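# Replace the golden-brown board with the reddish-brown one

## Task

Following the manual, take out the golden-brown board and fit the reddish-brown board in its place. The removed board must end up lying flat on the table and clear of the truck's body. The new board must face the same way as the one it replaces. The job ends when the new board rests on its posts; later manual steps are not part of it. Do not reverse any step that is already done.

## Robot and tools

Robot: two arms, left_arm (base near x -0.044, y +0.234 m) and right_arm (base near x +0.039, y -0.244 m), each with a five-fingered hand. left_arm has a left hand, the mirror of the right hand on right_arm. Scene frame: origin at table height between the arms, +z up, +x out over the table, left_arm on the +y side. Arm names do not match image sides. Cameras: cam_high, cam_low, cam_truck, cam_work (672x504 each). The reference is the image called manual.

Hand point: a point fixed to the palm, 0.05 m in front of it and 0.15 m along the fingers from the wrist face. Its +z runs along the straight fingers, +y points out of the palm, +x runs across the palm away from the thumb on the right hand (toward the thumb on the left hand). Straight fingers reach about 0.06-0.07 m past the point and sit 0.06 m behind it along -y. A wrist bracket on the little-finger side can strike things. Arms follow commands loosely and often rest 1-3 cm (sometimes 5 cm) short, usually low; this is not a sign of contact.

The 28-number row (every value in [-1, 1], all 28 always sent): left_arm dx, dy, dz, rx, ry, rz; left hand little, ring, middle, index, thumb_bend, thumb_turn, force_limit, speed; then the same fourteen for right_arm and its hand. Pose numbers are offsets, not poses: they count from that arm's Hand target as it stood when the action or move began, along the Hand target's own axes. 1.0 equals 0.6 m for dx/dy/dz and 180 degrees for rx/ry/rz (together one rotation vector). Every row in an action is measured from that same start, so sending an offset again moves further. Zeros in all six pose numbers ask nothing new of that arm. Orientation commands are clipped to within 40 degrees of the measured orientation each step.

Hand numbers are targets, not offsets: +1 open/straight, -1 closed. thumb_turn -1 places the thumb opposite the fingers, +1 beside the palm. force_limit maps -1..+1 to roughly 0..10 N at the fingertip (0..15 N for the two thumb motors). speed rises from almost zero at -1 to full at +0.48 and above; a full stroke at full speed takes 0.49 s. For a soft grip close at speed -0.94 or lower. To keep a hand unchanged, resend the eight numbers of its last executed row; if none ran yet, send its hand_measured six, then hand_force_limit and hand_speed. With the thumb in front, the hand grips things about 0.035-0.065 m thick, handles down to about 0.025 m, or light items up to about 0.08 m between thumb tip and index pad. A motor starts only when its target changes by 0.002 or more. To tighten, raise force_limit and send a target more closed than hand_measured; to loosen, send one more open.

Tools:
- execute_actions(actions, cameras): actions is a list of actions; each action is a table of up to 15 rows of 28 numbers, one row per 1/30 s step; a short table repeats its final row to step 15. Images come only for an empty actions list or when cameras names them (["all"], a list of names, or []).
- move(target, speed, blend, blocking, cameras): target is one 28-number row or a list of up to 15 rows, all offsets from the same starting Hand targets. Paths are straight, end together, and are cut off after 10 s. speed is m/s per arm path, 0.002 to 4.3, default 0.25 (turns up to twice that in rad/s); one number or one per target. blend in metres rounds corners; 0 stops at each target. blocking=false returns after about 0.5 s while the motion continues. Paths do not avoid obstacles or the other arm.
- wait(seconds): 0 to 3600, lets the scene run; may end early when a move ends.
- stop(): brakes a running move.
- zoom_image(camera, region): region [x0, y0, x1, y1] in pixels of that camera's newest image, at most 504 by 504.
- show_instructions(): shows the reference pages.
- finished_scene(scene): ends the scene, permanently; scene is 1 or omitted.

Results: per arm end_effector_position (m) and end_effector_quat_wxyz in the scene frame, Hand target (the last commanded pose after clipping, basis for the next offsets), joint positions, velocities and torques, motor temperatures, and for each hand hand_measured, hand_stopped_by (moving, target, force, stalled, fault), hand_load_n (positive when the finger is pushed open; a drop to near 0 means a lost grip), hand_force_limit, hand_speed. A move adds a move: line such as done, off_target, moving, held or fault, plus limits (paced = pose clipped, held = steps withheld). Action calls may also list hand positions at some steps.

Cautions: never let anything fall off the table or leave it off the table; avoid drops, releasing moving parts, slams, hard hits and strong pushes, especially against fixed or heavy items. Keep the hands from pressing or closing on each other; a moderate collision between arms can fail the task. Limit finger force from pushing, twisting or swinging loads. Holding loads, stretched arms or pushing at unreachable poses heats motors; at 100 °C that arm drops for 30-60 s. A blocked arm keeps pressing until commanded back past its hand point. Loose objects may be nudged now and then by outside pushes. Faster moves strike harder and targets set deeper past contact press harder. Arms close to their own base axis can swing suddenly.

Each tool is called after "Request:" as name([rows], argument=value, ...), one row to a line, values as JSON.

Reference images:

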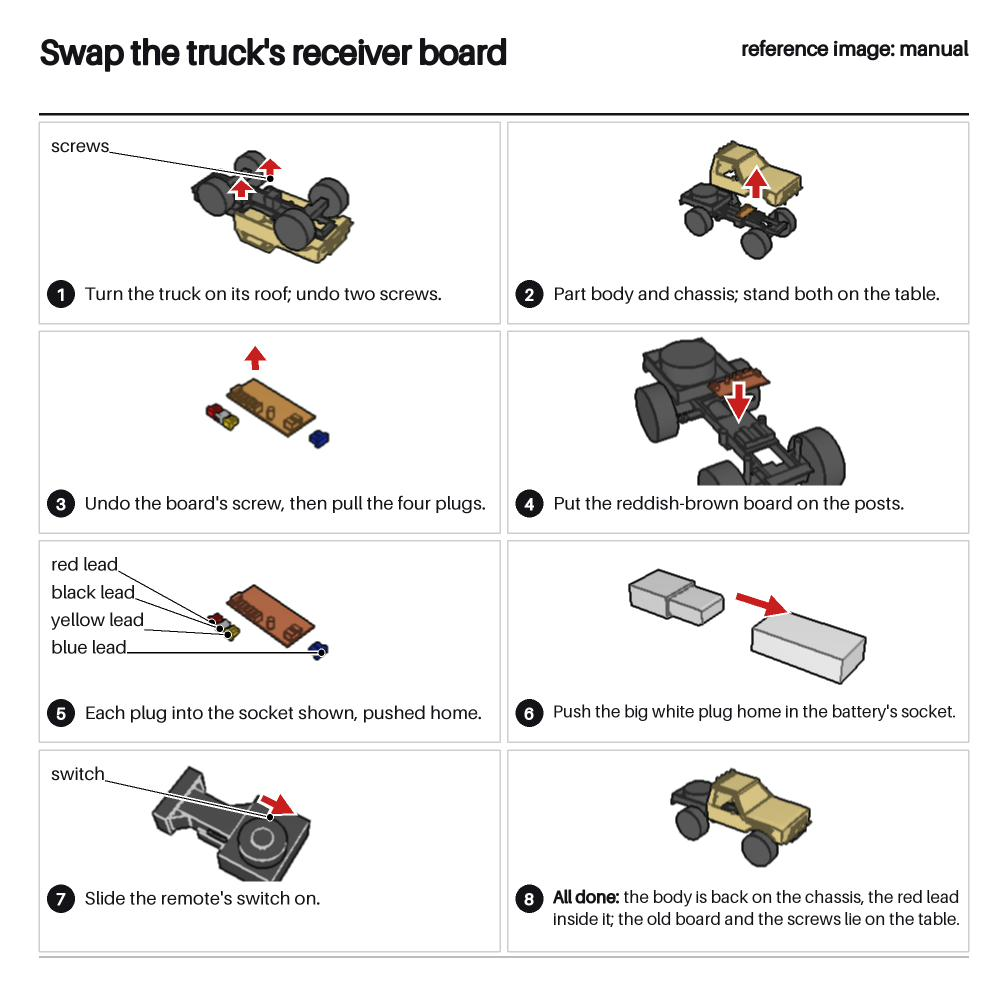

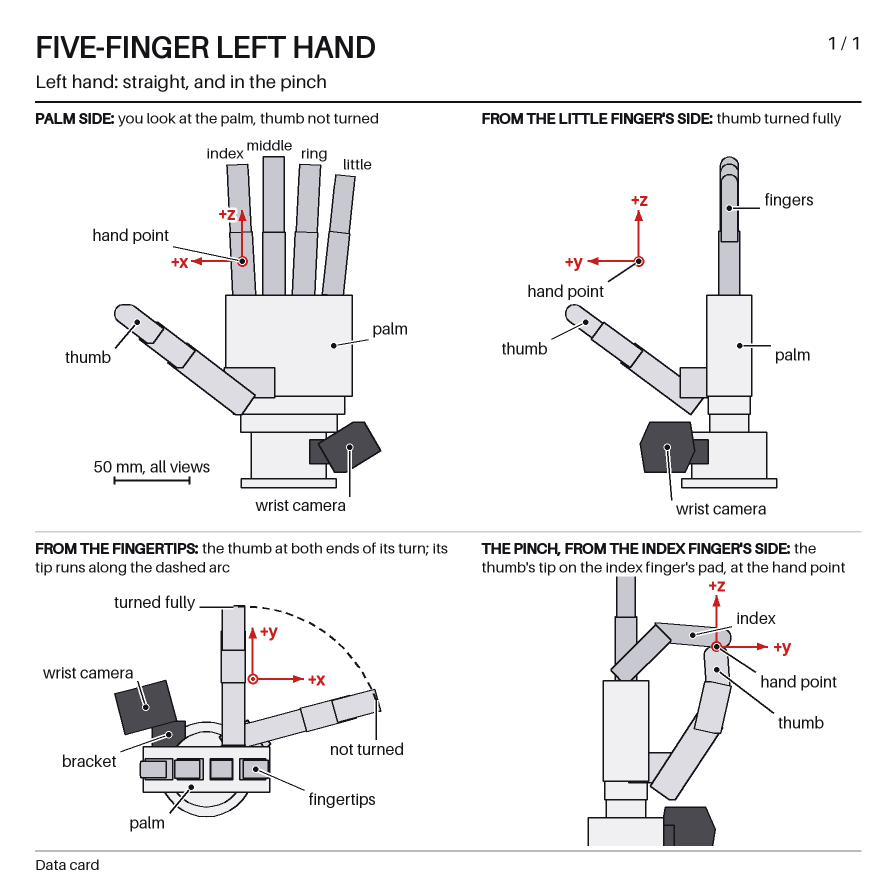

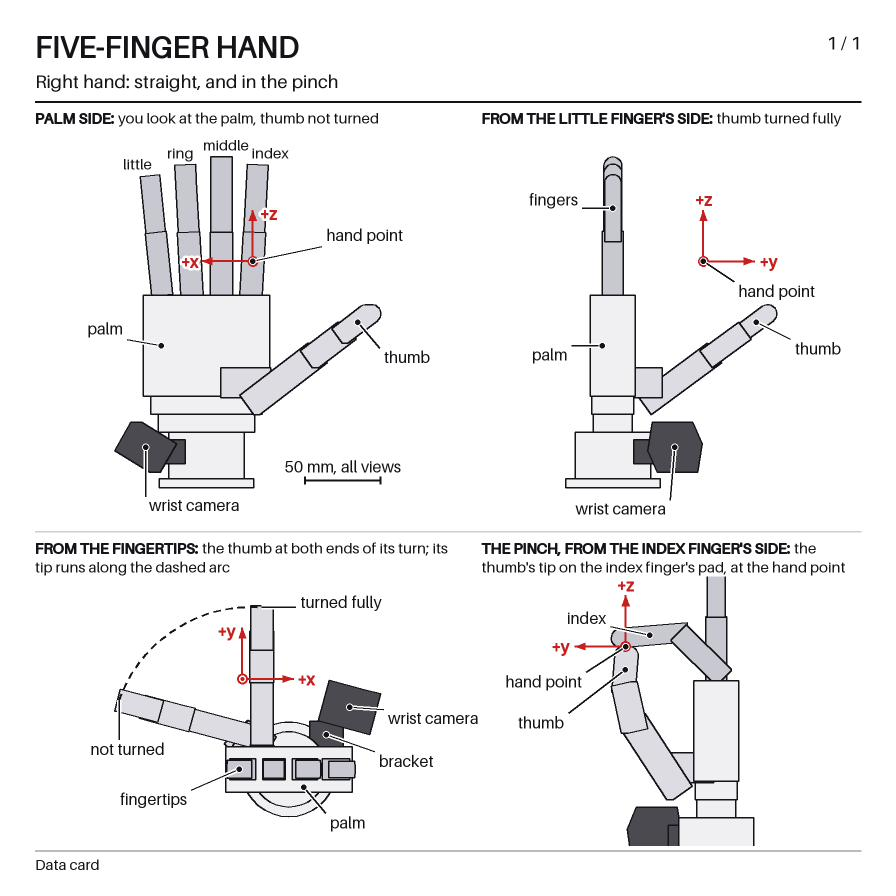

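## Session

Request:
execute_actions(actions=[])

Scene clock: 0.00 s.
left_arm: end_effector_position=(+0.5785, +0.7727, +0.1149) hand_measured=(+1.000, +1.000, +1.000, +1.000, +1.000, +1.000) hand_load_n=(+0.0, +0.0, +0.5, +0.0, +0.0, +0.0) hand_stopped_by=(target, target, target, target, target, target) hand_force_limit=0.00 hand_speed=-0.80 end_effector_quat_wxyz=(+0.649, -0.363, +0.641, +0.187) | right_arm: end_effector_position=(+0.8524, -0.2290, +0.2915) hand_measured=(+1.000, +1.000, +1.000, +1.000, +1.000, +1.000) hand_load_n=(+0.0, +0.0, +0.0, +0.0, +0.0, +0.0) hand_stopped_by=(target, target, target, target, target, target) hand_force_limit=0.00 hand_speed=-0.80 end_effector_quat_wxyz=(+0.361, -0.206, +0.636, -0.650)
Joint positions: left_arm=[0.62 2.098 1.418 0.592 -0.186 1.319] | right_arm=[0.226 1.949 1.554 0.573 0.93 0.05]
Joint velocities: within noise
Joint torques (N m): no reading
Motor temperatures (°C): left_arm=[28 31 31 29 35 33] | right_arm=[32 33 33 32 29 28]
Heat: left arm: hottest wrist yaw 35 °C; right arm: hottest shoulder 33 °C.
Hand target: left_arm +0.5824, +0.7754, +0.1137; +0.651, -0.363, +0.640, +0.187 | right_arm +0.8549, -0.2284, +0.3135; +0.373, -0.193, +0.631, -0.652

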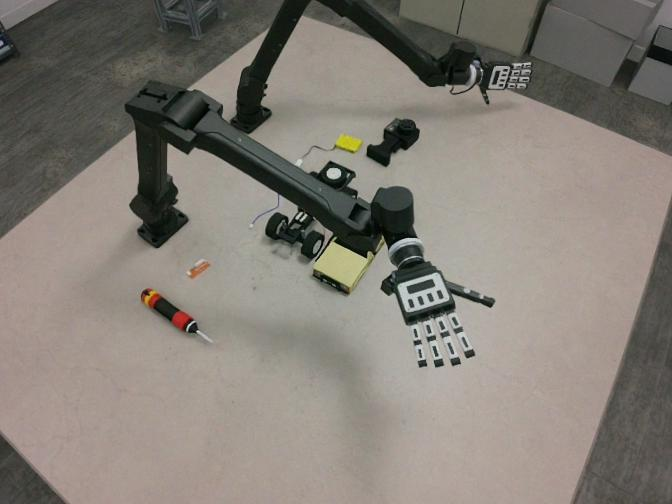

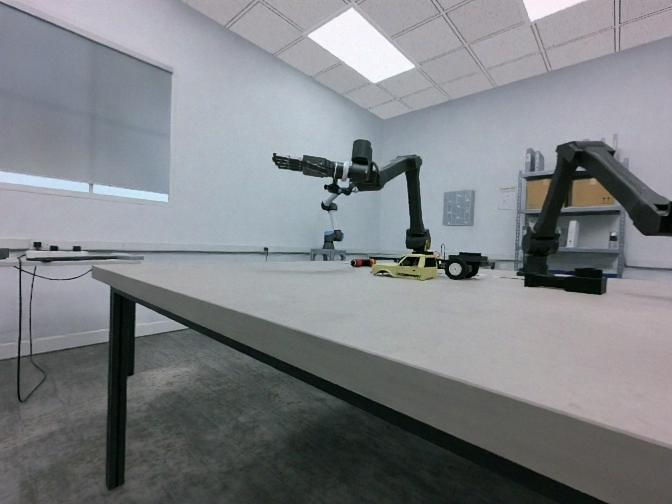

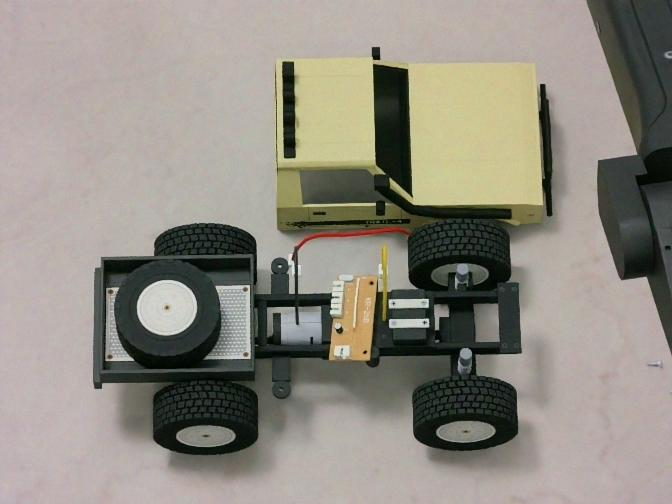

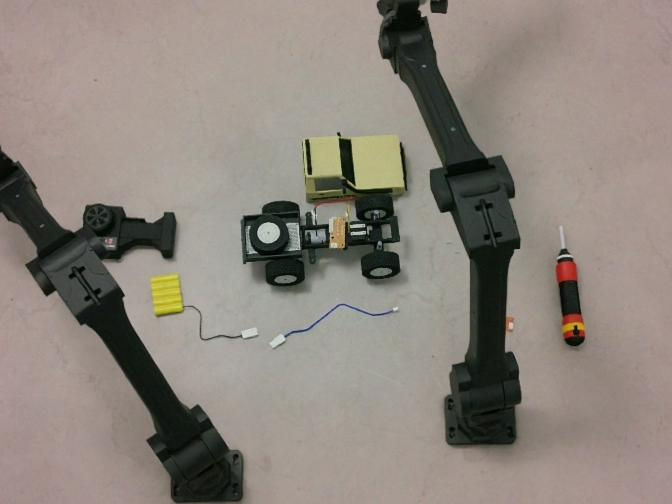

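Request:
zoom_image(camera="cam_truck", region=[260, 220, 480, 400])

Request:
zoom_image(camera="cam_work", region=[220, 120, 420, 300])

Request:
zoom_image(camera="cam_high", region=[130, 120, 450, 360])

Request:
zoom_image(camera="cam_work", region=[440, 220, 672, 400])

Scaled by 2.291 from the camera's image (finer frame: 960x720).

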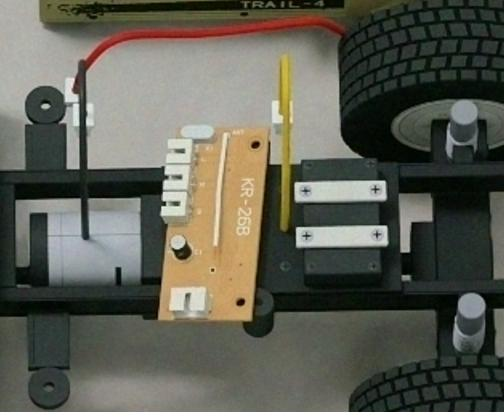

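Scaled by 2.520 from the camera's image (finer frame: 960x720).

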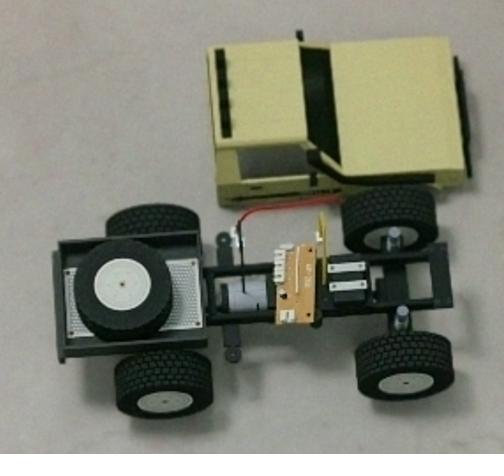

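Scaled by 1.575 from the camera's image (finer frame: 960x720).

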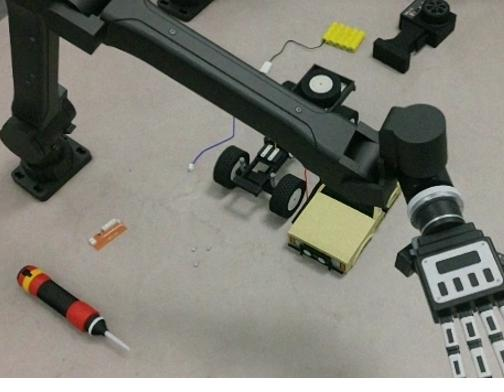

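Scaled by 2.172 from the camera's image (finer frame: 960x720).

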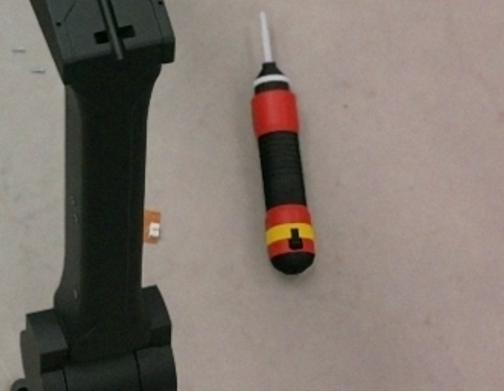

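Request:
zoom_image(camera="cam_low", region=[340, 230, 500, 300])

Request:
zoom_image(camera="cam_high", region=[170, 180, 310, 300])

Request:
zoom_image(camera="cam_truck", region=[310, 250, 410, 380])

Scaled by 3.150 from the camera's image (finer frame: 960x720).

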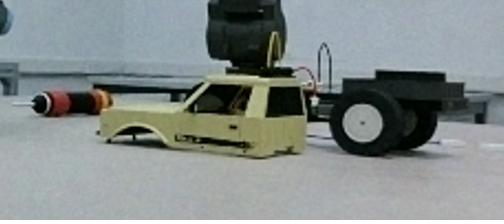

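Scaled by 3.600 from the camera's image (finer frame: 960x720).

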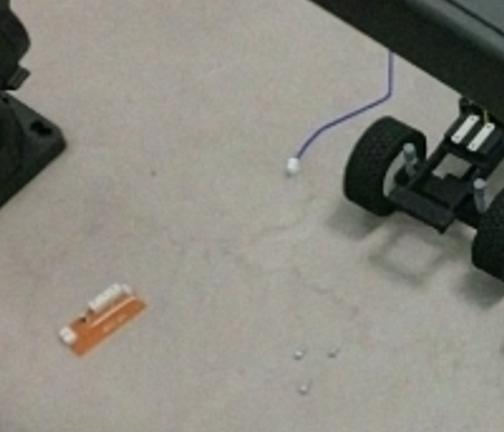

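Scaled by 3.877 from the camera's image (finer frame: 960x720).

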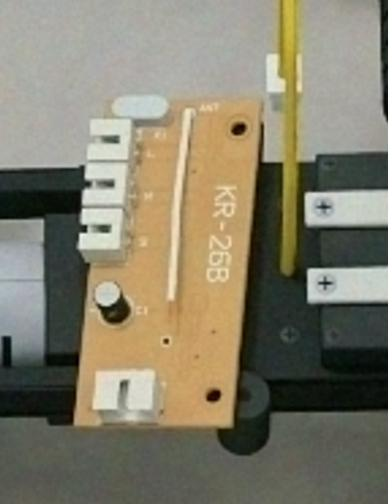

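Request:
move(target=[0,0,0,0,0,0, 1,1,1,1,1,1, 0,-0.8, 0.805,-0.225,0.335,0.049,0.215,-0.029, 1,1,1,1,1,1, 0,-0.8], speed=0.25, cameras=["all"])

Scene clock: 14.37 s.
left_arm: end_effector_position=(+0.5785, +0.7727, +0.1149) hand_measured=(+1.000, +1.000, +1.000, +1.000, +1.000, +1.000) hand_load_n=(+0.0, +0.0, +0.0, +0.0, +0.0, +0.0) hand_stopped_by=(target, target, target, target, target, target) hand_force_limit=0.00 hand_speed=-0.80 end_effector_quat_wxyz=(+0.649, -0.363, +0.641, +0.187) | right_arm: end_effector_position=(+0.6427, -0.7279, +0.3379) hand_measured=(+1.000, +1.000, +1.000, +1.000, +1.000, +1.000) hand_load_n=(+0.0, +0.0, +0.0, +0.0, +0.0, +0.0) hand_stopped_by=(target, target, target, target, target, target) hand_force_limit=0.00 hand_speed=-0.80 end_effector_quat_wxyz=(+0.114, +0.028, +0.668, -0.735)
Joint positions: left_arm=[0.62 2.098 1.418 0.592 -0.186 1.319] | right_arm=[-0.454 1.815 1.48 0.522 0.958 0.042]
Joint torques (N m): left_arm=[1.55 -20.89 10.4 2.07 0.03 -0.09] | right_arm=[-0.62 -13.68 11.37 0.66 -0.28 -0.06]
Heat: left arm: hottest wrist yaw 35 °C; right arm: hottest elbow 35 °C.
Hand target: left_arm +0.5824, +0.7754, +0.1137; +0.651, -0.363, +0.640, +0.187 | right_arm +0.6549, -0.7277, +0.3630; -0.127, -0.035, -0.659, +0.740
Off the commanded pose: left_arm 0.005 m, 0 deg | right_arm 0.028 m, 2 deg.
move: off_target (right_arm)

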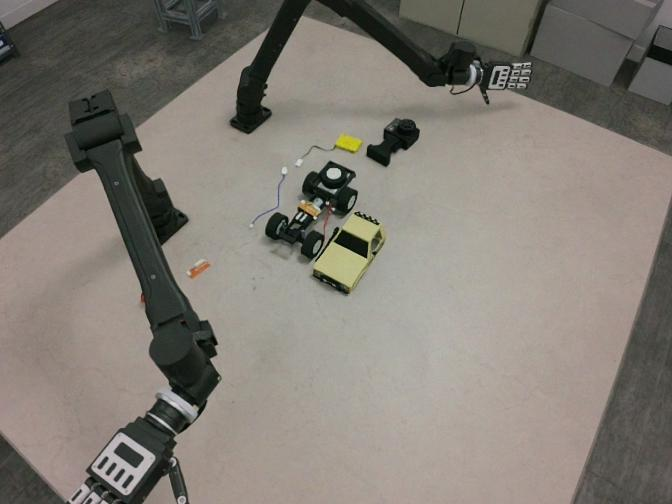

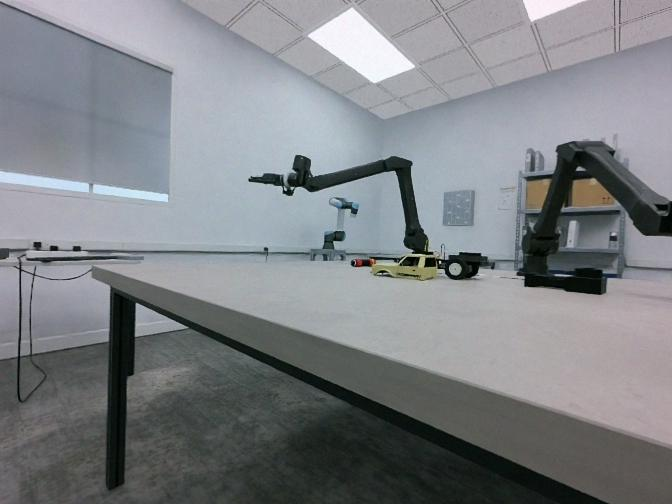

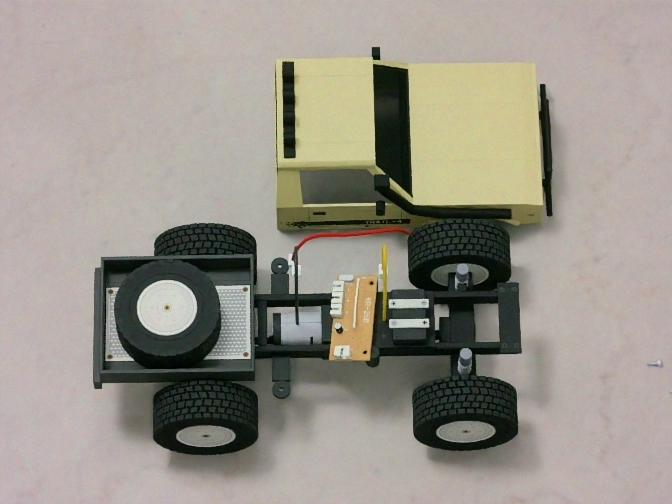

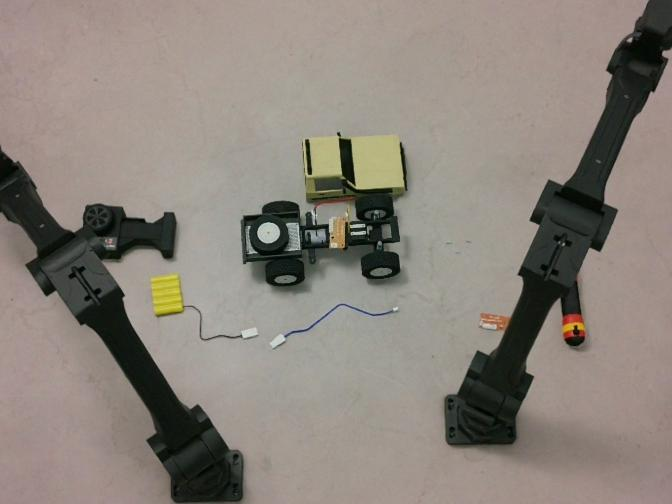

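Request:
zoom_image(camera="cam_work", region=[440, 220, 560, 350])

Request:
zoom_image(camera="cam_high", region=[160, 150, 400, 300])

Request:
zoom_image(camera="cam_low", region=[360, 230, 500, 290])

Request:
zoom_image(camera="cam_truck", region=[250, 230, 430, 400])

Scaled by 3.877 from the camera's image (finer frame: 960x720).

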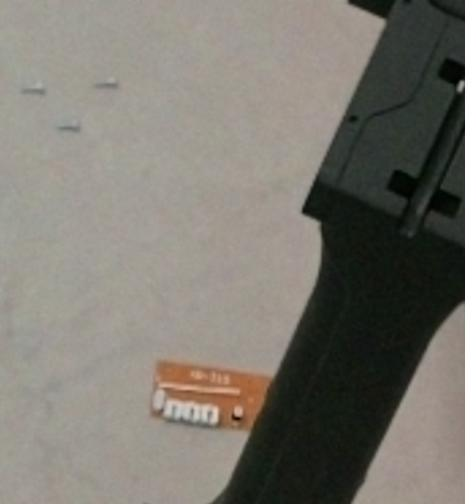

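Scaled by 2.100 from the camera's image (finer frame: 960x720).

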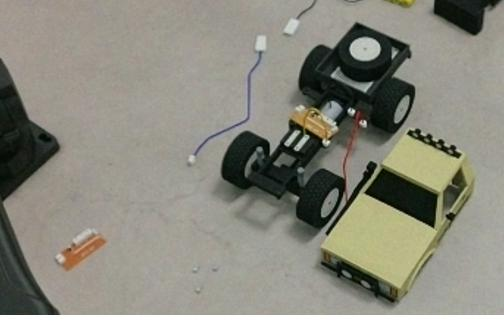

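Scaled by 3.600 from the camera's image (finer frame: 960x720).

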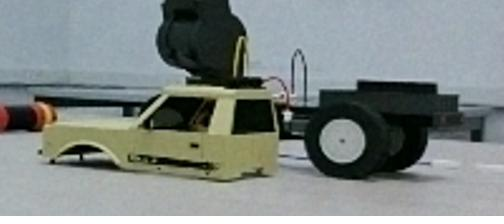

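Scaled by 2.800 from the camera's image (finer frame: 960x720).

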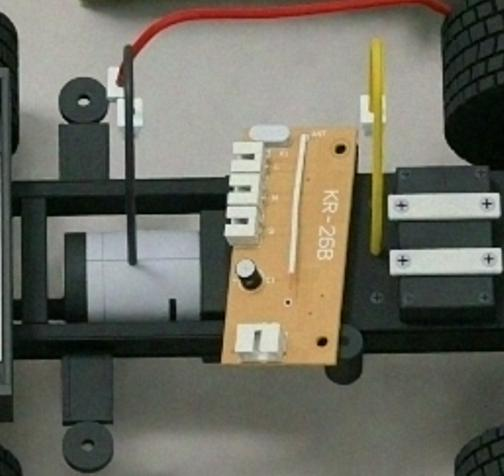

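Request:
move(target=[0,0,0,0,0,0, 1,1,1,1,1,1, 0,-0.8, 0.2445,-0.1205,-0.6618,-0.2747,-0.2650,-0.1469, 1,1,1,0.16,1,-0.77, 0,0], speed=0.25, cameras=["all"])

Scene clock: 26.30 s.
left_arm: end_effector_position=(+0.5785, +0.7727, +0.1149) hand_measured=(+1.000, +1.000, +1.000, +1.000, +1.000, +1.000) hand_load_n=(+0.0, +0.0, +0.0, +0.0, +0.0, +0.0) hand_stopped_by=(target, target, target, target, target, target) hand_force_limit=0.00 hand_speed=-0.80 end_effector_quat_wxyz=(+0.649, -0.363, +0.641, +0.187) | right_arm: end_effector_position=(+0.4473, -0.3534, +0.3289) hand_measured=(+1.000, +1.000, +1.000, +0.160, +1.000, -0.770) hand_load_n=(+0.0, +0.0, +0.0, +0.0, +0.0, +0.0) hand_stopped_by=(target, target, target, target, target, target) hand_force_limit=0.00 hand_speed=0.00 end_effector_quat_wxyz=(+0.200, -0.454, +0.790, -0.359)
Joint positions: left_arm=[0.62 2.098 1.418 0.592 -0.186 1.319] | right_arm=[-0.22 1.02 1.188 -0.911 0.21 0.175]
Joint torques (N m): left_arm=[1.73 -21.19 10.35 2.07 0.03 -0.08] | right_arm=[-0.38 -5.36 10.52 0.76 0.02 -0.08]
Heat: left arm: hottest wrist yaw 35 °C; right arm: hottest elbow 36 °C.
Hand target: left_arm +0.5824, +0.7754, +0.1137; +0.651, -0.363, +0.640, +0.187 | right_arm +0.4500, -0.3505, +0.3498; +0.213, -0.453, +0.784, -0.368
Off the commanded pose: left_arm 0.005 m, 0 deg | right_arm 0.021 m, 2 deg.
move: off_target (right_arm)

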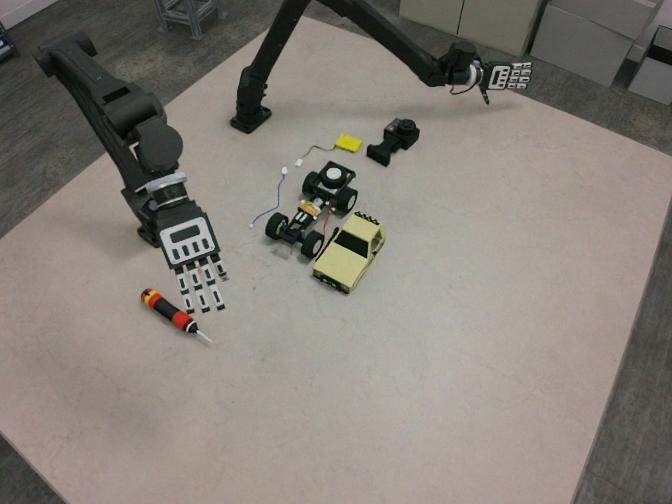

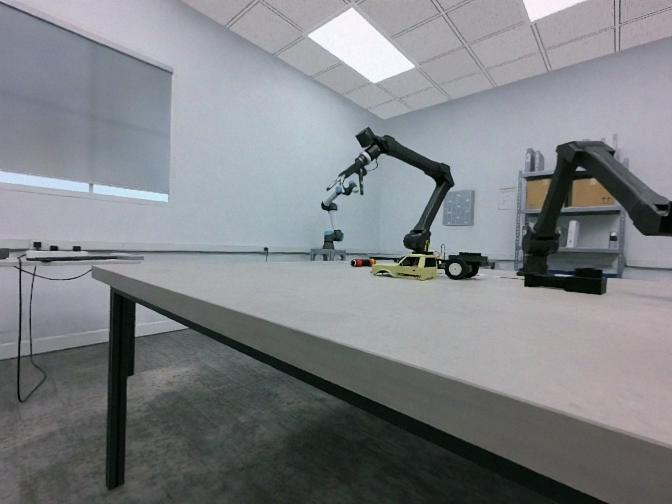

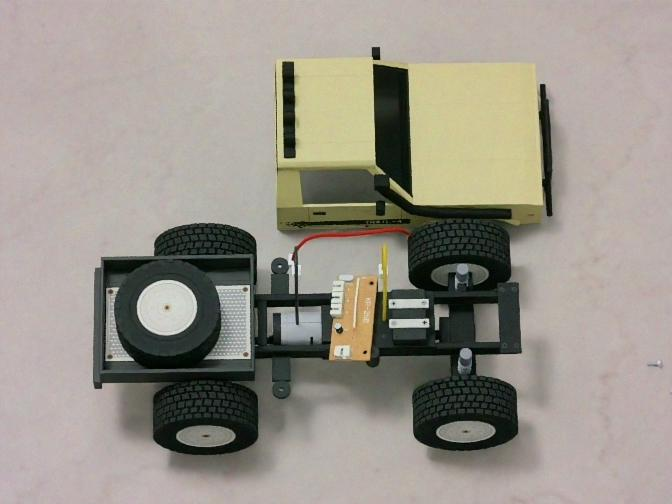

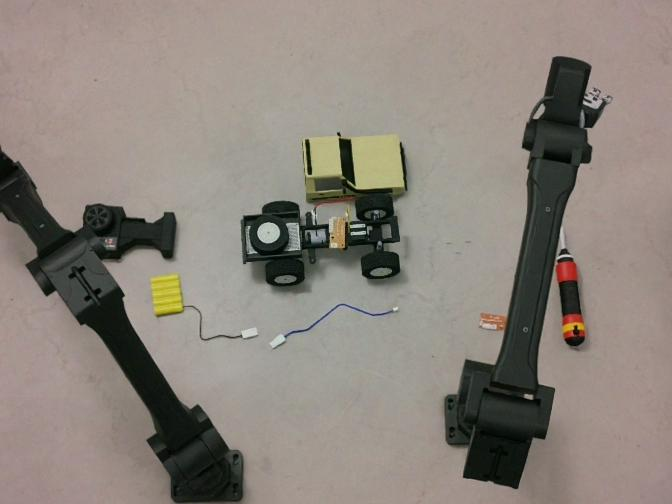

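Request:
move(target=[0,0,0,0,0,0, 1,1,1,1,1,1, 0,-0.8, -0.4325,0.3853,-0.2037,0,-0.1069,-0.0888, 1,1,1,0.16,1,-0.77, 0,0], speed=0.25, cameras=["all"])

Scene clock: 29.13 s.
left_arm: end_effector_position=(+0.5785, +0.7727, +0.1149) hand_measured=(+1.000, +1.000, +1.000, +1.000, +1.000, +1.000) hand_load_n=(+0.0, +0.0, +0.0, +0.0, +0.0, +0.0) hand_stopped_by=(target, target, target, target, target, target) hand_force_limit=0.00 hand_speed=-0.80 end_effector_quat_wxyz=(+0.649, -0.363, +0.641, +0.187) | right_arm: end_effector_position=(+0.3654, -0.0094, +0.2425) hand_measured=(+1.000, +1.000, +1.000, +0.160, +1.000, -0.770) hand_load_n=(+0.0, +0.0, +0.0, +0.0, +0.0, +0.0) hand_stopped_by=(target, target, target, target, target, target) hand_force_limit=0.00 hand_speed=0.00 end_effector_quat_wxyz=(-0.273, +0.621, -0.664, +0.313)
Joint positions: left_arm=[0.62 2.098 1.418 0.592 -0.186 1.319] | right_arm=[0.827 1.02 0.985 -0.906 0.628 0.644]
Joint torques (N m): left_arm=[1.73 -21.13 10.36 2.04 0.04 -0.08] | right_arm=[-0.15 -4.84 8.28 1.52 0.57 -0.01]
Heat: left arm: hottest wrist yaw 35 °C; right arm: hottest elbow 36 °C.
Hand target: left_arm +0.5824, +0.7754, +0.1137; +0.651, -0.363, +0.640, +0.187 | right_arm +0.3704, -0.0051, +0.2498; -0.287, +0.612, -0.667, +0.314
Off the commanded pose: left_arm 0.005 m, 0 deg | right_arm 0.010 m, 2 deg.
move: done

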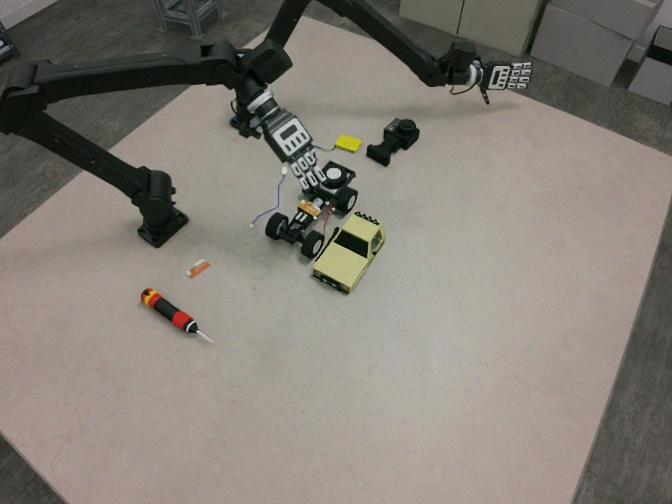

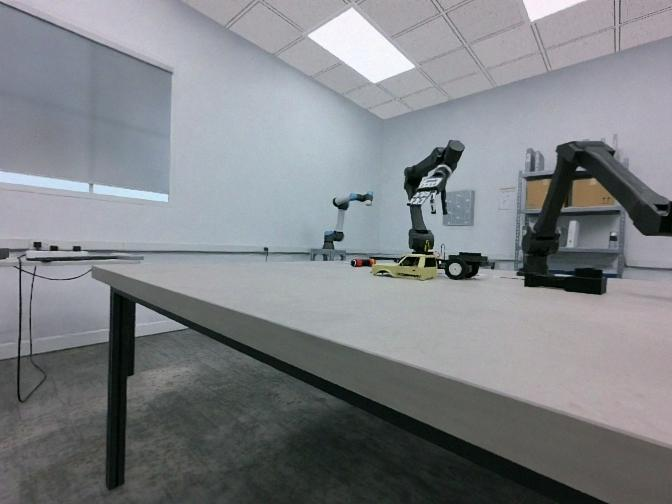

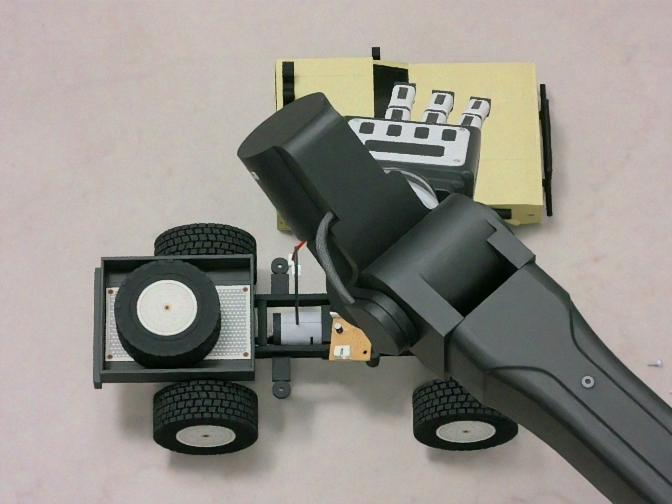

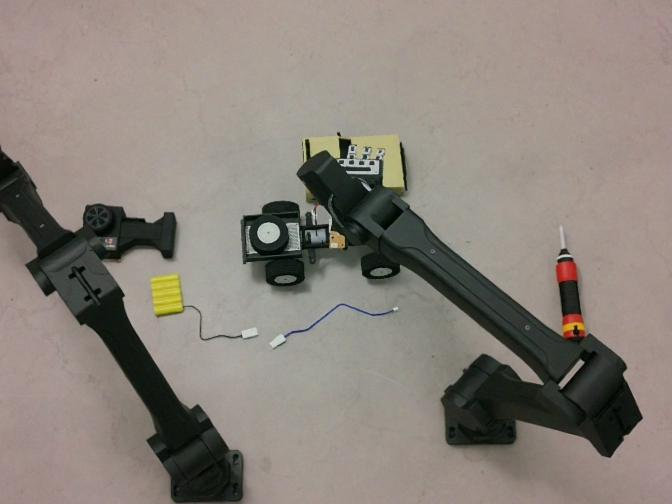

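Request:
zoom_image(camera="cam_high", region=[230, 100, 410, 300])

Request:
zoom_image(camera="cam_low", region=[360, 130, 520, 290])

Scaled by 2.520 from the camera's image (finer frame: 960x720).

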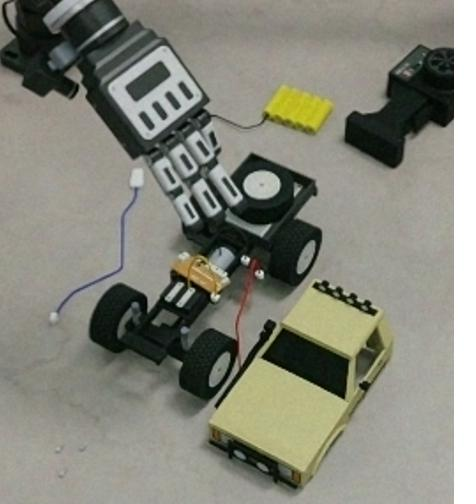

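Scaled by 3.150 from the camera's image (finer frame: 960x720).

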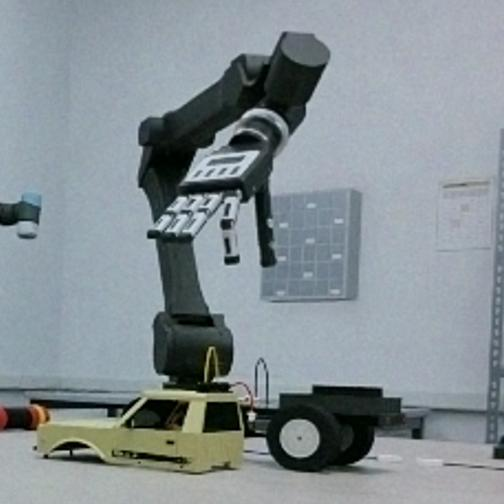

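Request:
zoom_image(camera="cam_low", region=[390, 230, 470, 290])

Request:
zoom_image(camera="cam_high", region=[270, 160, 370, 240])

Scaled by 6.300 from the camera's image (finer frame: 960x720).

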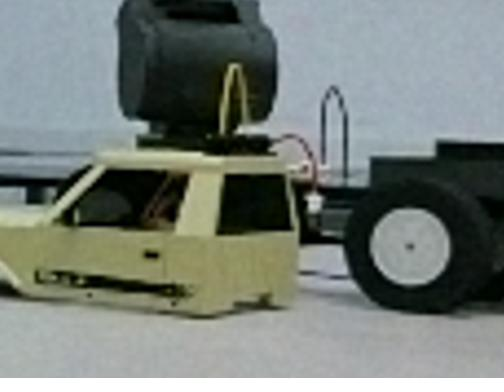

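Scaled by 5.040 from the camera's image (finer frame: 960x720).

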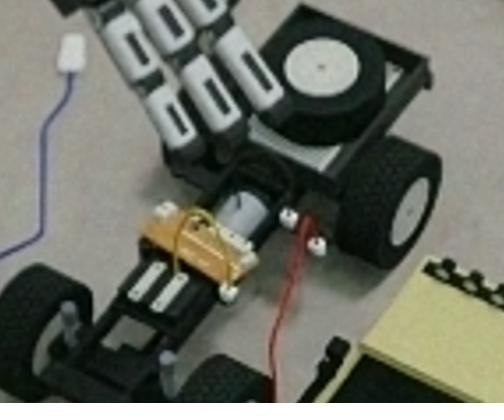

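Request:
move([
  [0,0,0,0,0,0, 1,1,1,1,1,1, 0,-0.8, 0.5627,-0.2437,0.0343,0,0.1069,0.0887, 1,1,1,0.16,1,-0.77, 0,0],
  [0,0,0,0,0,0, 1,1,1,1,1,1, 0,-0.8, 0.951,-0.2117,-0.0033,0,0.2353,0.1952, 1,1,1,0.16,1,-0.77, 0,0],
], speed=0.3, blend=[0.08, 0], cameras=["cam_work"])

Scene clock: 37.87 s.
left_arm: end_effector_position=(+0.5785, +0.7727, +0.1149) hand_measured=(+1.000, +1.000, +1.000, +1.000, +1.000, +1.000) hand_load_n=(+0.0, +0.0, +0.0, +0.0, +0.0, +0.0) hand_stopped_by=(target, target, target, target, target, target) hand_force_limit=0.00 hand_speed=-0.80 end_effector_quat_wxyz=(+0.649, -0.363, +0.641, +0.187) | right_arm: end_effector_position=(+0.3877, -0.5700, +0.3161) hand_measured=(+1.000, +1.000, +1.000, +0.160, +1.000, -0.770) hand_load_n=(+0.0, +0.0, +0.0, +0.0, +0.0, +0.0) hand_stopped_by=(target, target, target, target, target, target) hand_force_limit=0.00 hand_speed=0.00 end_effector_quat_wxyz=(+0.091, -0.246, +0.886, -0.383)
Joint positions: left_arm=[0.62 2.098 1.418 0.592 -0.186 1.319] | right_arm=[-0.702 1.186 1.29 -0.893 0.234 0.192]
Joint torques (N m): left_arm=[1.85 -21.07 10.37 2.07 0.04 -0.09] | right_arm=[-1.26 -6.83 12 1.87 0.24 -0.02]
Heat: left arm: hottest wrist yaw 35 °C; right arm: hottest elbow 37 °C.
Hand target: left_arm +0.5824, +0.7754, +0.1137; +0.651, -0.363, +0.640, +0.187 | right_arm +0.4003, -0.5804, +0.3492; +0.110, -0.234, +0.874, -0.411
Off the commanded pose: left_arm 0.005 m, 0 deg | right_arm 0.037 m, 4 deg.
move: off_target (right_arm)

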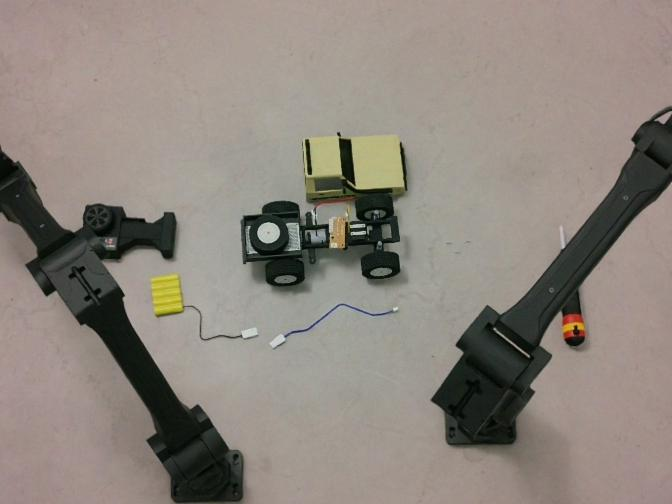

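Request:
move(target=[0,0,0,0,0,0, 1,1,1,1,1,1, 0,-0.8, 0.455,-0.078,0.094,0,0.128,0.106, 1,1,1,0.16,1,-0.77, 0,0], speed=0.3, cameras=["cam_work", "cam_high"])

Scene clock: 40.03 s.
left_arm: end_effector_position=(+0.5785, +0.7727, +0.1149) hand_measured=(+1.000, +1.000, +1.000, +1.000, +1.000, +1.000) hand_load_n=(+0.0, +0.0, +0.0, +0.0, +0.0, +0.0) hand_stopped_by=(target, target, target, target, target, target) hand_force_limit=0.00 hand_speed=-0.80 end_effector_quat_wxyz=(+0.649, -0.363, +0.641, +0.187) | right_arm: end_effector_position=(+0.1929, -0.7656, +0.3170) hand_measured=(+1.000, +1.000, +1.000, +0.160, +1.000, -0.770) hand_load_n=(+0.0, -0.5, +0.0, +0.0, +0.0, +0.0) hand_stopped_by=(target, target, target, target, target, target) hand_force_limit=0.00 hand_speed=0.00 end_effector_quat_wxyz=(-0.011, -0.005, +0.919, -0.394)
Joint positions: left_arm=[0.62 2.098 1.418 0.592 -0.186 1.319] | right_arm=[-1.238 1.357 1.441 -0.869 0.227 0.188]
Joint torques (N m): left_arm=[1.79 -20.95 10.37 2.07 0.03 -0.08] | right_arm=[-0.97 -8.76 12.1 1.88 0.16 0.01]
Heat: left arm: hottest wrist yaw 35 °C; right arm: hottest elbow 37 °C.
Hand target: left_arm +0.5824, +0.7754, +0.1137; +0.651, -0.363, +0.640, +0.187 | right_arm +0.2005, -0.7803, +0.3494; +0.000, -0.001, +0.905, -0.426
Off the commanded pose: left_arm 0.005 m, 0 deg | right_arm 0.036 m, 4 deg.
move: off_target (right_arm)
Images, in order (width x height): cam_high 672x504, cam_work 672x504.

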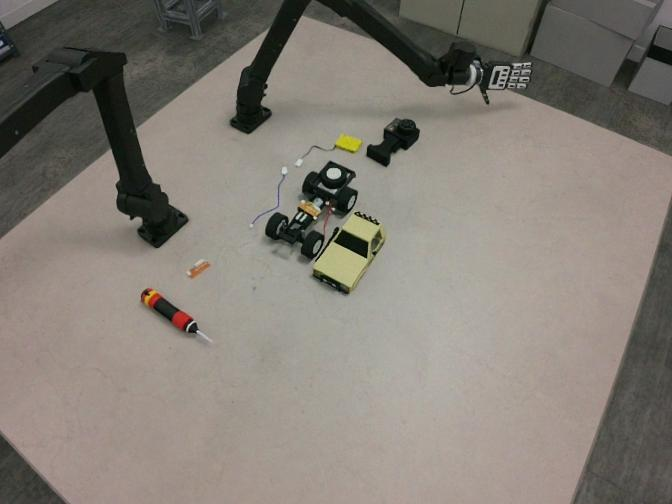

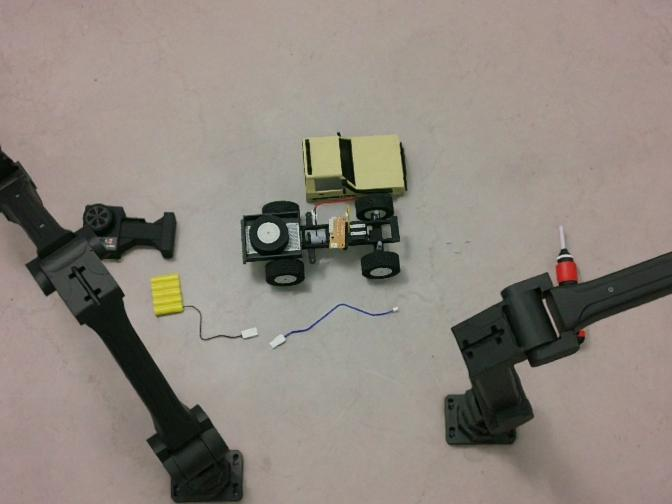

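Request:
move(target=[-0.2603,-0.3123,-0.8313,0.0217,0.3297,-0.2807, 1,1,1,0.16,1,-0.77, 0,0, 0,0,0,0,0,0, 1,1,1,0.16,1,-0.77, 0,0], speed=0.3, cameras=["all"])

Scene clock: 44.10 s.
left_arm: end_effector_position=(+0.3439, +0.3310, +0.3319) hand_measured=(+1.000, +1.000, +1.000, +0.160, +1.000, -0.770) hand_load_n=(-0.5, +0.0, +0.0, +0.0, +0.0, +0.0) hand_stopped_by=(target, target, target, target, target, target) hand_force_limit=0.00 hand_speed=0.00 end_effector_quat_wxyz=(-0.281, +0.615, -0.669, +0.308) | right_arm: end_effector_position=(+0.1929, -0.7656, +0.3170) hand_measured=(+1.000, +1.000, +1.000, +0.160, +1.000, -0.770) hand_load_n=(+0.0, +0.0, +0.0, +0.0, +0.5, +0.0) hand_stopped_by=(target, target, target, target, target, target) hand_force_limit=0.00 hand_speed=0.00 end_effector_quat_wxyz=(-0.011, -0.005, +0.919, -0.394)
Joint positions: left_arm=[0.464 1.033 1.209 -0.962 0.401 0.367] | right_arm=[-1.238 1.357 1.441 -0.869 0.227 0.188]
Joint torques (N m): left_arm=[1.26 -6.53 14.49 0.9 0.36 -0.21] | right_arm=[-0.44 -8.88 11.86 1.91 0.17 -0.03]
Heat: left arm: hottest elbow 35 °C; right arm: hottest elbow 37 °C.
Hand target: left_arm +0.3498, +0.3298, +0.3496; -0.288, +0.612, -0.667, +0.314 | right_arm +0.2005, -0.7803, +0.3494; +0.000, -0.001, +0.905, -0.426
Off the commanded pose: left_arm 0.019 m, 1 deg | right_arm 0.036 m, 4 deg.
move: off_target (left_arm)

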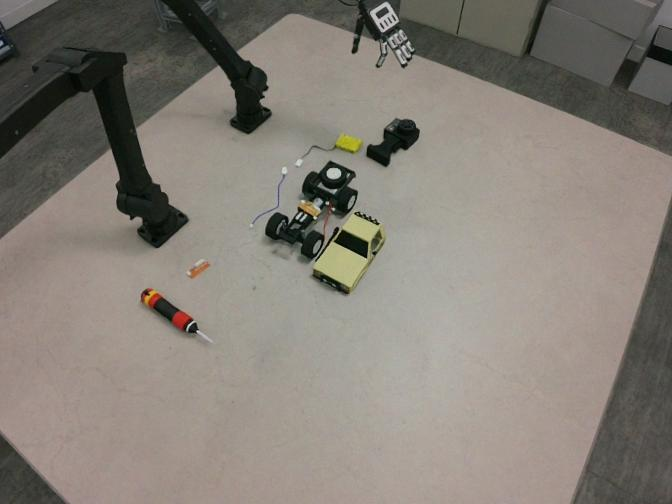

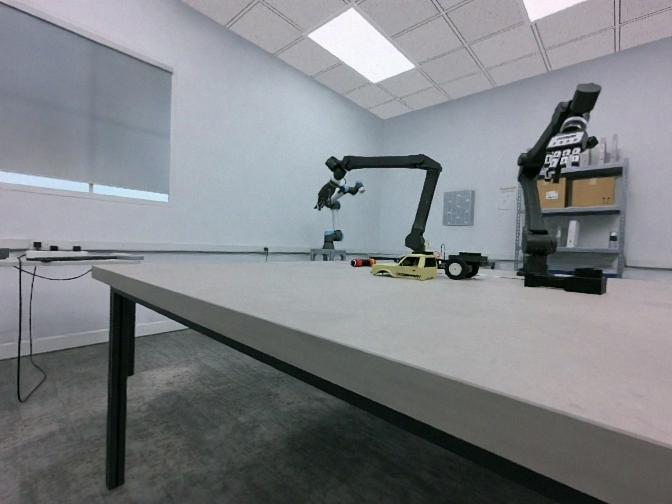

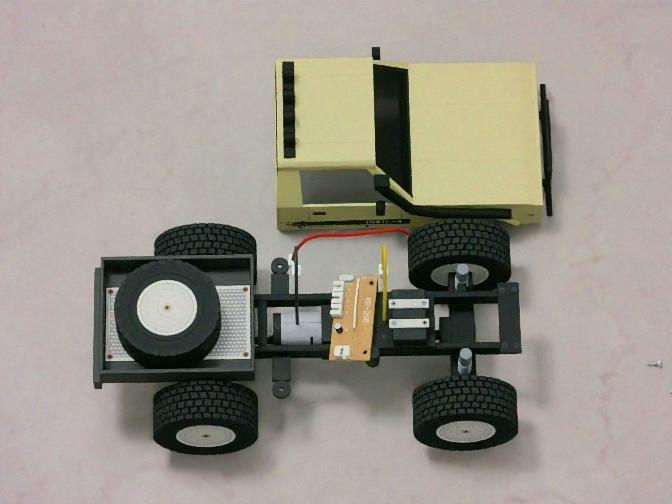

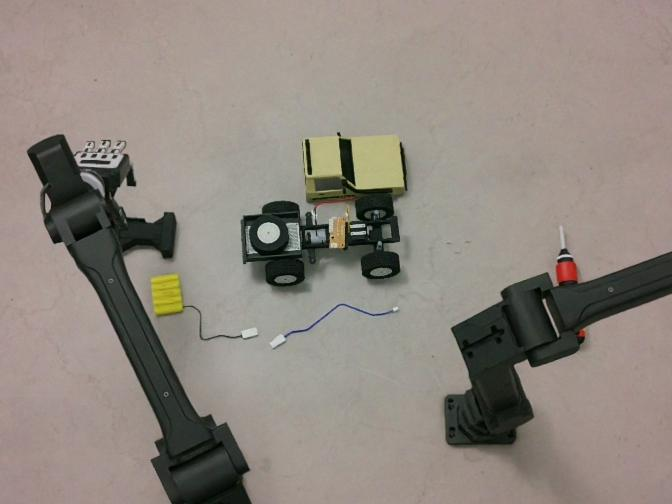

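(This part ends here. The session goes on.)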